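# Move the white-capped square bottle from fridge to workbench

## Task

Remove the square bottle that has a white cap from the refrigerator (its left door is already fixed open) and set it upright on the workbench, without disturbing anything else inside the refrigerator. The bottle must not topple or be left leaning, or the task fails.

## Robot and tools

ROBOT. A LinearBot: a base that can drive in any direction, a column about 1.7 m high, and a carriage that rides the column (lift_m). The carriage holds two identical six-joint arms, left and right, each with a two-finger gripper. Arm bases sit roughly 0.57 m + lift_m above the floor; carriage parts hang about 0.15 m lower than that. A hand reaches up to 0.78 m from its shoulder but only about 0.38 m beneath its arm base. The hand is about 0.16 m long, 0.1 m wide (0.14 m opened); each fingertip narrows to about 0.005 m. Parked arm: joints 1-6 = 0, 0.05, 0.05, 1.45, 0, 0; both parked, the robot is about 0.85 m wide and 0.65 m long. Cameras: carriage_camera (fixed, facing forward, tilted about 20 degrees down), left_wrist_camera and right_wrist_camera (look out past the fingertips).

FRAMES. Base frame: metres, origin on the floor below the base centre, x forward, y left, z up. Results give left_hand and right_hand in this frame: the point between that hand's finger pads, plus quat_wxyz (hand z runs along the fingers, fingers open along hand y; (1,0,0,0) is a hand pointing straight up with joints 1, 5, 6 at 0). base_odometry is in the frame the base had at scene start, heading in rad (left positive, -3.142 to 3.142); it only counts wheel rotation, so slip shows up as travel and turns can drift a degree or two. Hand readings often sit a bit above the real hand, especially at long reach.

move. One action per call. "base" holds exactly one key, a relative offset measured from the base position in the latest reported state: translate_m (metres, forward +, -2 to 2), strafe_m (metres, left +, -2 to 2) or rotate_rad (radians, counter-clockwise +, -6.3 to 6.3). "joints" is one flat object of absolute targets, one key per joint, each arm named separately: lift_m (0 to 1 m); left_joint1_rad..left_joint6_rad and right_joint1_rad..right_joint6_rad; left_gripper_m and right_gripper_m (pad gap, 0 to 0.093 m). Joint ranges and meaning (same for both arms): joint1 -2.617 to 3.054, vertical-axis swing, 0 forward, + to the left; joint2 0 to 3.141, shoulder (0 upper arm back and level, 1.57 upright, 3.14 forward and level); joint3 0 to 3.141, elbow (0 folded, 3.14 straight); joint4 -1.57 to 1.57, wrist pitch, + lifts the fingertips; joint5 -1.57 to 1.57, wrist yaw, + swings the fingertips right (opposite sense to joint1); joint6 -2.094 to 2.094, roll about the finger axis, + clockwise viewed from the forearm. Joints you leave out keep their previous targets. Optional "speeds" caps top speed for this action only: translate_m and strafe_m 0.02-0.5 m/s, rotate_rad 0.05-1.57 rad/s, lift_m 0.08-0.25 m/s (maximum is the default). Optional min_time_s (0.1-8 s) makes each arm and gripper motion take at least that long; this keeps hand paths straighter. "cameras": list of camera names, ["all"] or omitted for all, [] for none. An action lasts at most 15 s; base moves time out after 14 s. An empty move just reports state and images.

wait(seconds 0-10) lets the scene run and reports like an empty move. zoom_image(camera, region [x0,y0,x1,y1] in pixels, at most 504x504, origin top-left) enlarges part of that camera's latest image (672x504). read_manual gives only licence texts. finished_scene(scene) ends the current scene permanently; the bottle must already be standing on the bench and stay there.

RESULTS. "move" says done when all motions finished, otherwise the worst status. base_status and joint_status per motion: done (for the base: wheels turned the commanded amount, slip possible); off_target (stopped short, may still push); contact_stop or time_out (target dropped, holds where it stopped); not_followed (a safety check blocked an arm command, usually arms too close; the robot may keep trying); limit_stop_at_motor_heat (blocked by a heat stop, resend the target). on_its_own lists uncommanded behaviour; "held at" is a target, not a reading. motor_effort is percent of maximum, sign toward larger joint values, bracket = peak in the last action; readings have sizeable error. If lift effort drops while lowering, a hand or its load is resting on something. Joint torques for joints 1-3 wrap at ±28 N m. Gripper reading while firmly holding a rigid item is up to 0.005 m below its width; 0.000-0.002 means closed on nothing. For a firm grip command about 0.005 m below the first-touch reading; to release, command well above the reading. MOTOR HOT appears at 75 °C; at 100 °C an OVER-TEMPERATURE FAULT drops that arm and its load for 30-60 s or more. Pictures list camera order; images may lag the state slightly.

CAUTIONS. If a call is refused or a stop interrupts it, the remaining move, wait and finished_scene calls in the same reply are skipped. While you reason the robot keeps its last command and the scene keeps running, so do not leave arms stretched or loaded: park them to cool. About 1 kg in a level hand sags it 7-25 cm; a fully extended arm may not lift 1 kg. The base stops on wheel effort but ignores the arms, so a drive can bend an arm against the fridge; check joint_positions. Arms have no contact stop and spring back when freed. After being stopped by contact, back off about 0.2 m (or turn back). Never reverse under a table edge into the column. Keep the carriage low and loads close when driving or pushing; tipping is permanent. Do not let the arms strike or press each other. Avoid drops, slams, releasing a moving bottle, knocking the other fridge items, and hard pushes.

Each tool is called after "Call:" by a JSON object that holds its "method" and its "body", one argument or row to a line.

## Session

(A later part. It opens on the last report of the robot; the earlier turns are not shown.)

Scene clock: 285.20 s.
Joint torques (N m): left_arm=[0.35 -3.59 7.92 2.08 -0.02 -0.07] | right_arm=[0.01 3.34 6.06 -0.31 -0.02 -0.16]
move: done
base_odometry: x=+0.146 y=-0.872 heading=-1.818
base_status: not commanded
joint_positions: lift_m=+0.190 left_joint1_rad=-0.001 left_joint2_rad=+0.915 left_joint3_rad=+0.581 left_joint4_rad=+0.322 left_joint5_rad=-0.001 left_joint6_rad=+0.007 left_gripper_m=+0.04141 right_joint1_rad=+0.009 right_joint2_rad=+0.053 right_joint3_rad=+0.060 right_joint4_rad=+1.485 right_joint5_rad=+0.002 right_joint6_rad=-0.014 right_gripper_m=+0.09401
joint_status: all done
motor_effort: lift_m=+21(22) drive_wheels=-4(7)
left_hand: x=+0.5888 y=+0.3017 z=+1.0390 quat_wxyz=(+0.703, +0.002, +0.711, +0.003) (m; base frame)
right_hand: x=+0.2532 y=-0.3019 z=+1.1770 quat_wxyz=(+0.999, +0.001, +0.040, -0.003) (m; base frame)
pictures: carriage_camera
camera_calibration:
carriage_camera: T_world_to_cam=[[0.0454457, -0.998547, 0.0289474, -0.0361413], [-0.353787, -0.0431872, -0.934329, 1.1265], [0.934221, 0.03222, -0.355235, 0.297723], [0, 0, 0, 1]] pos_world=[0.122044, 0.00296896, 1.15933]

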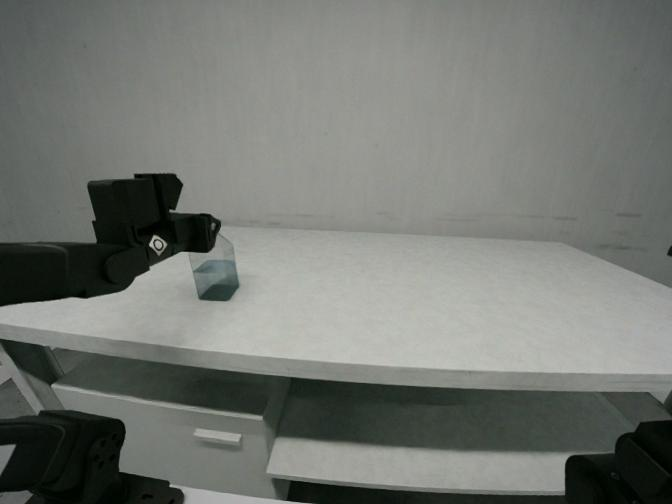

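Call:
{"method": "move", "body": {
  "joints": {"left_gripper_m": 0.047},
  "min_time_s": 0.8,
  "cameras": []
}}

Call:
{"method": "move", "body": {
  "joints": {"left_gripper_m": 0.066},
  "min_time_s": 0.8,
  "cameras": ["left_wrist_camera", "carriage_camera"]
}}

Scene clock: 295.37 s.
Joint torques (N m): left_arm=[0.39 -3.3 7.95 2.17 -0.02 -0.08] | right_arm=[0.01 3.34 6.06 -0.31 -0.02 -0.16]
move: done
base_odometry: x=+0.146 y=-0.872 heading=-1.818
base_status: not commanded
joint_positions: lift_m=+0.190 left_joint1_rad=-0.001 left_joint2_rad=+0.912 left_joint3_rad=+0.581 left_joint4_rad=+0.315 left_joint5_rad=-0.002 left_joint6_rad=+0.007 left_gripper_m=+0.04688 right_joint1_rad=+0.009 right_joint2_rad=+0.053 right_joint3_rad=+0.060 right_joint4_rad=+1.485 right_joint5_rad=+0.002 right_joint6_rad=-0.014 right_gripper_m=+0.09401
joint_status: all done
motor_effort: lift_m=+21(21) drive_wheels=-3(9)
left_hand: x=+0.5882 y=+0.3018 z=+1.0383 quat_wxyz=(+0.702, +0.002, +0.713, +0.003) (m; base frame)
right_hand: x=+0.2532 y=-0.3019 z=+1.1770 quat_wxyz=(+0.999, +0.001, +0.040, -0.003) (m; base frame)
pictures: none
No camera images: "cameras" was empty.

Scene clock: 296.47 s.
Joint torques (N m): left_arm=[0.4 -3.32 7.94 2.18 -0.02 -0.08] | right_arm=[0.01 3.33 6.06 -0.3 -0.03 -0.16]
move: done
base_odometry: x=+0.146 y=-0.872 heading=-1.818
base_status: not commanded
joint_positions: lift_m=+0.190 left_joint1_rad=-0.001 left_joint2_rad=+0.912 left_joint3_rad=+0.581 left_joint4_rad=+0.314 left_joint5_rad=-0.002 left_joint6_rad=+0.007 left_gripper_m=+0.06586 right_joint1_rad=+0.009 right_joint2_rad=+0.053 right_joint3_rad=+0.060 right_joint4_rad=+1.485 right_joint5_rad=+0.002 right_joint6_rad=-0.014 right_gripper_m=+0.09401
joint_status: all done
motor_effort: lift_m=+21(21) drive_wheels=-4(8)
left_hand: x=+0.5882 y=+0.3018 z=+1.0382 quat_wxyz=(+0.701, +0.002, +0.713, +0.003) (m; base frame)
right_hand: x=+0.2532 y=-0.3019 z=+1.1770 quat_wxyz=(+0.999, +0.001, +0.040, -0.003) (m; base frame)
pictures: carriage_camera, left_wrist_camera
camera_calibration:
carriage_camera: T_world_to_cam=[[0.0454457, -0.998547, 0.0289474, -0.0361413], [-0.353787, -0.0431872, -0.934329, 1.1265], [0.934221, 0.03222, -0.355235, 0.297723], [0, 0, 0, 1]] pos_world=[0.122044, 0.00296896, 1.15933]
left_wrist_camera: T_world_to_cam=[[0.00659542, -0.999675, 0.0246128, 0.270961], [-0.619516, -0.0234056, -0.784635, 1.18546], [0.784956, -0.010073, -0.619469, 0.307749], [0, 0, 0, 1]] pos_world=[0.491052, 0.301719, 1.11412]

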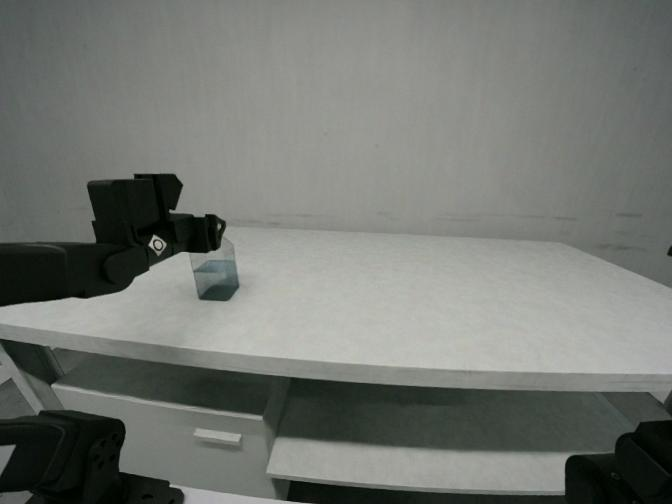

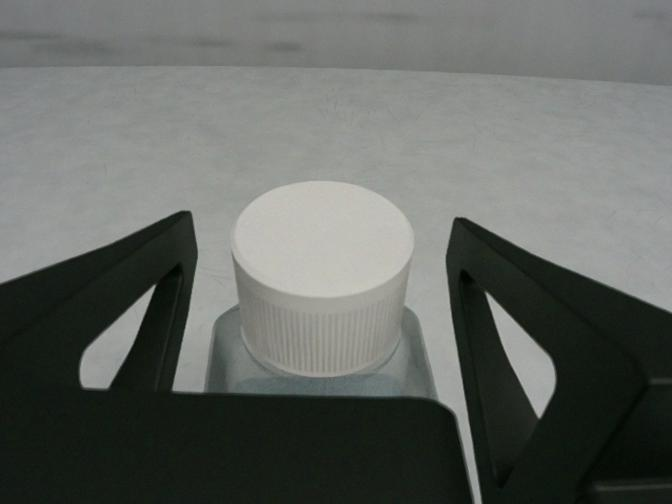

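Call:
{"method": "move", "body": {
  "base": {"translate_m": -0.25},
  "speeds": {"translate_m": 0.15},
  "cameras": ["carriage_camera", "left_wrist_camera"]
}}

Scene clock: 303.13 s.
Joint torques (N m): left_arm=[0.42 -3 7.98 2.2 -0.02 -0.08] | right_arm=[0.01 3.38 6.04 -0.3 -0.02 -0.16]
move: done
base_odometry: x=+0.208 y=-0.629 heading=-1.817
base_status: done
joint_positions: lift_m=+0.190 left_joint1_rad=-0.001 left_joint2_rad=+0.908 left_joint3_rad=+0.581 left_joint4_rad=+0.312 left_joint5_rad=-0.002 left_joint6_rad=+0.007 left_gripper_m=+0.06586 right_joint1_rad=+0.009 right_joint2_rad=+0.053 right_joint3_rad=+0.060 right_joint4_rad=+1.484 right_joint5_rad=+0.002 right_joint6_rad=-0.014 right_gripper_m=+0.09401
joint_status: not commanded
motor_effort: lift_m=+21(21) drive_wheels=-8(15)
left_hand: x=+0.5876 y=+0.3018 z=+1.0387 quat_wxyz=(+0.702, +0.002, +0.713, +0.003) (m; base frame)
right_hand: x=+0.2534 y=-0.3019 z=+1.1769 quat_wxyz=(+0.999, +0.001, +0.040, -0.003) (m; base frame)
pictures: carriage_camera, left_wrist_camera
camera_calibration:
carriage_camera: T_world_to_cam=[[0.0454457, -0.998547, 0.0289474, -0.0361413], [-0.353787, -0.0431872, -0.934329, 1.1265], [0.934221, 0.03222, -0.355235, 0.297723], [0, 0, 0, 1]] pos_world=[0.122044, 0.00296896, 1.15933]
left_wrist_camera: T_world_to_cam=[[0.00657664, -0.999675, 0.0246183, 0.270959], [-0.618917, -0.023406, -0.785108, 1.18559], [0.785429, -0.0100733, -0.61887, 0.307654], [0, 0, 0, 1]] pos_world=[0.490359, 0.30172, 1.11454]

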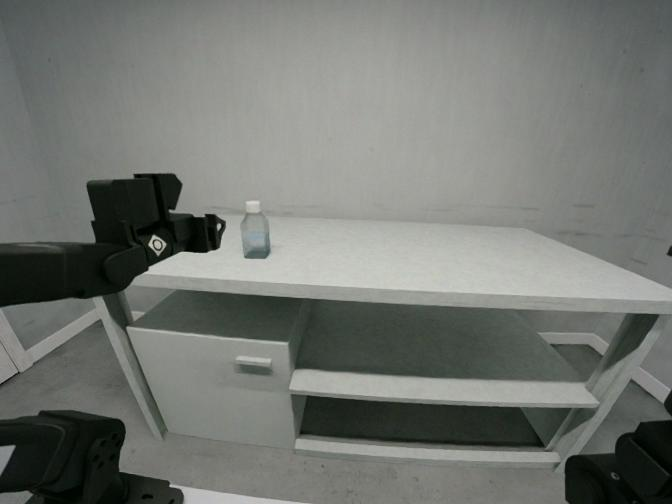

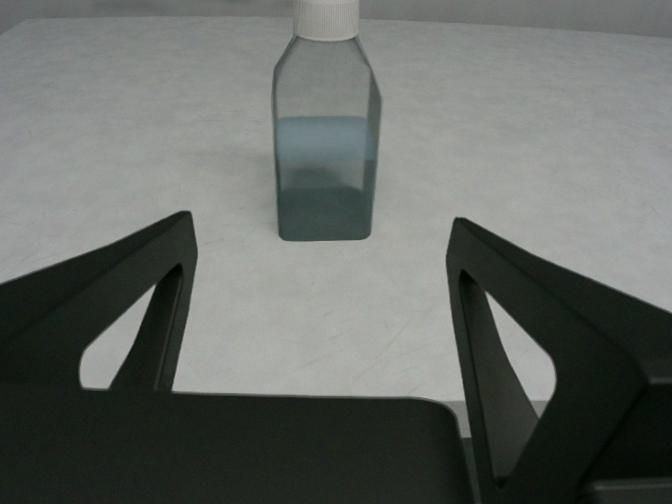

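The bottle is upright on the bench and clear of the robot.

Call:
{"method": "finished_scene", "body": {
  "scene": 2
}}

The scene is finished: the task was done.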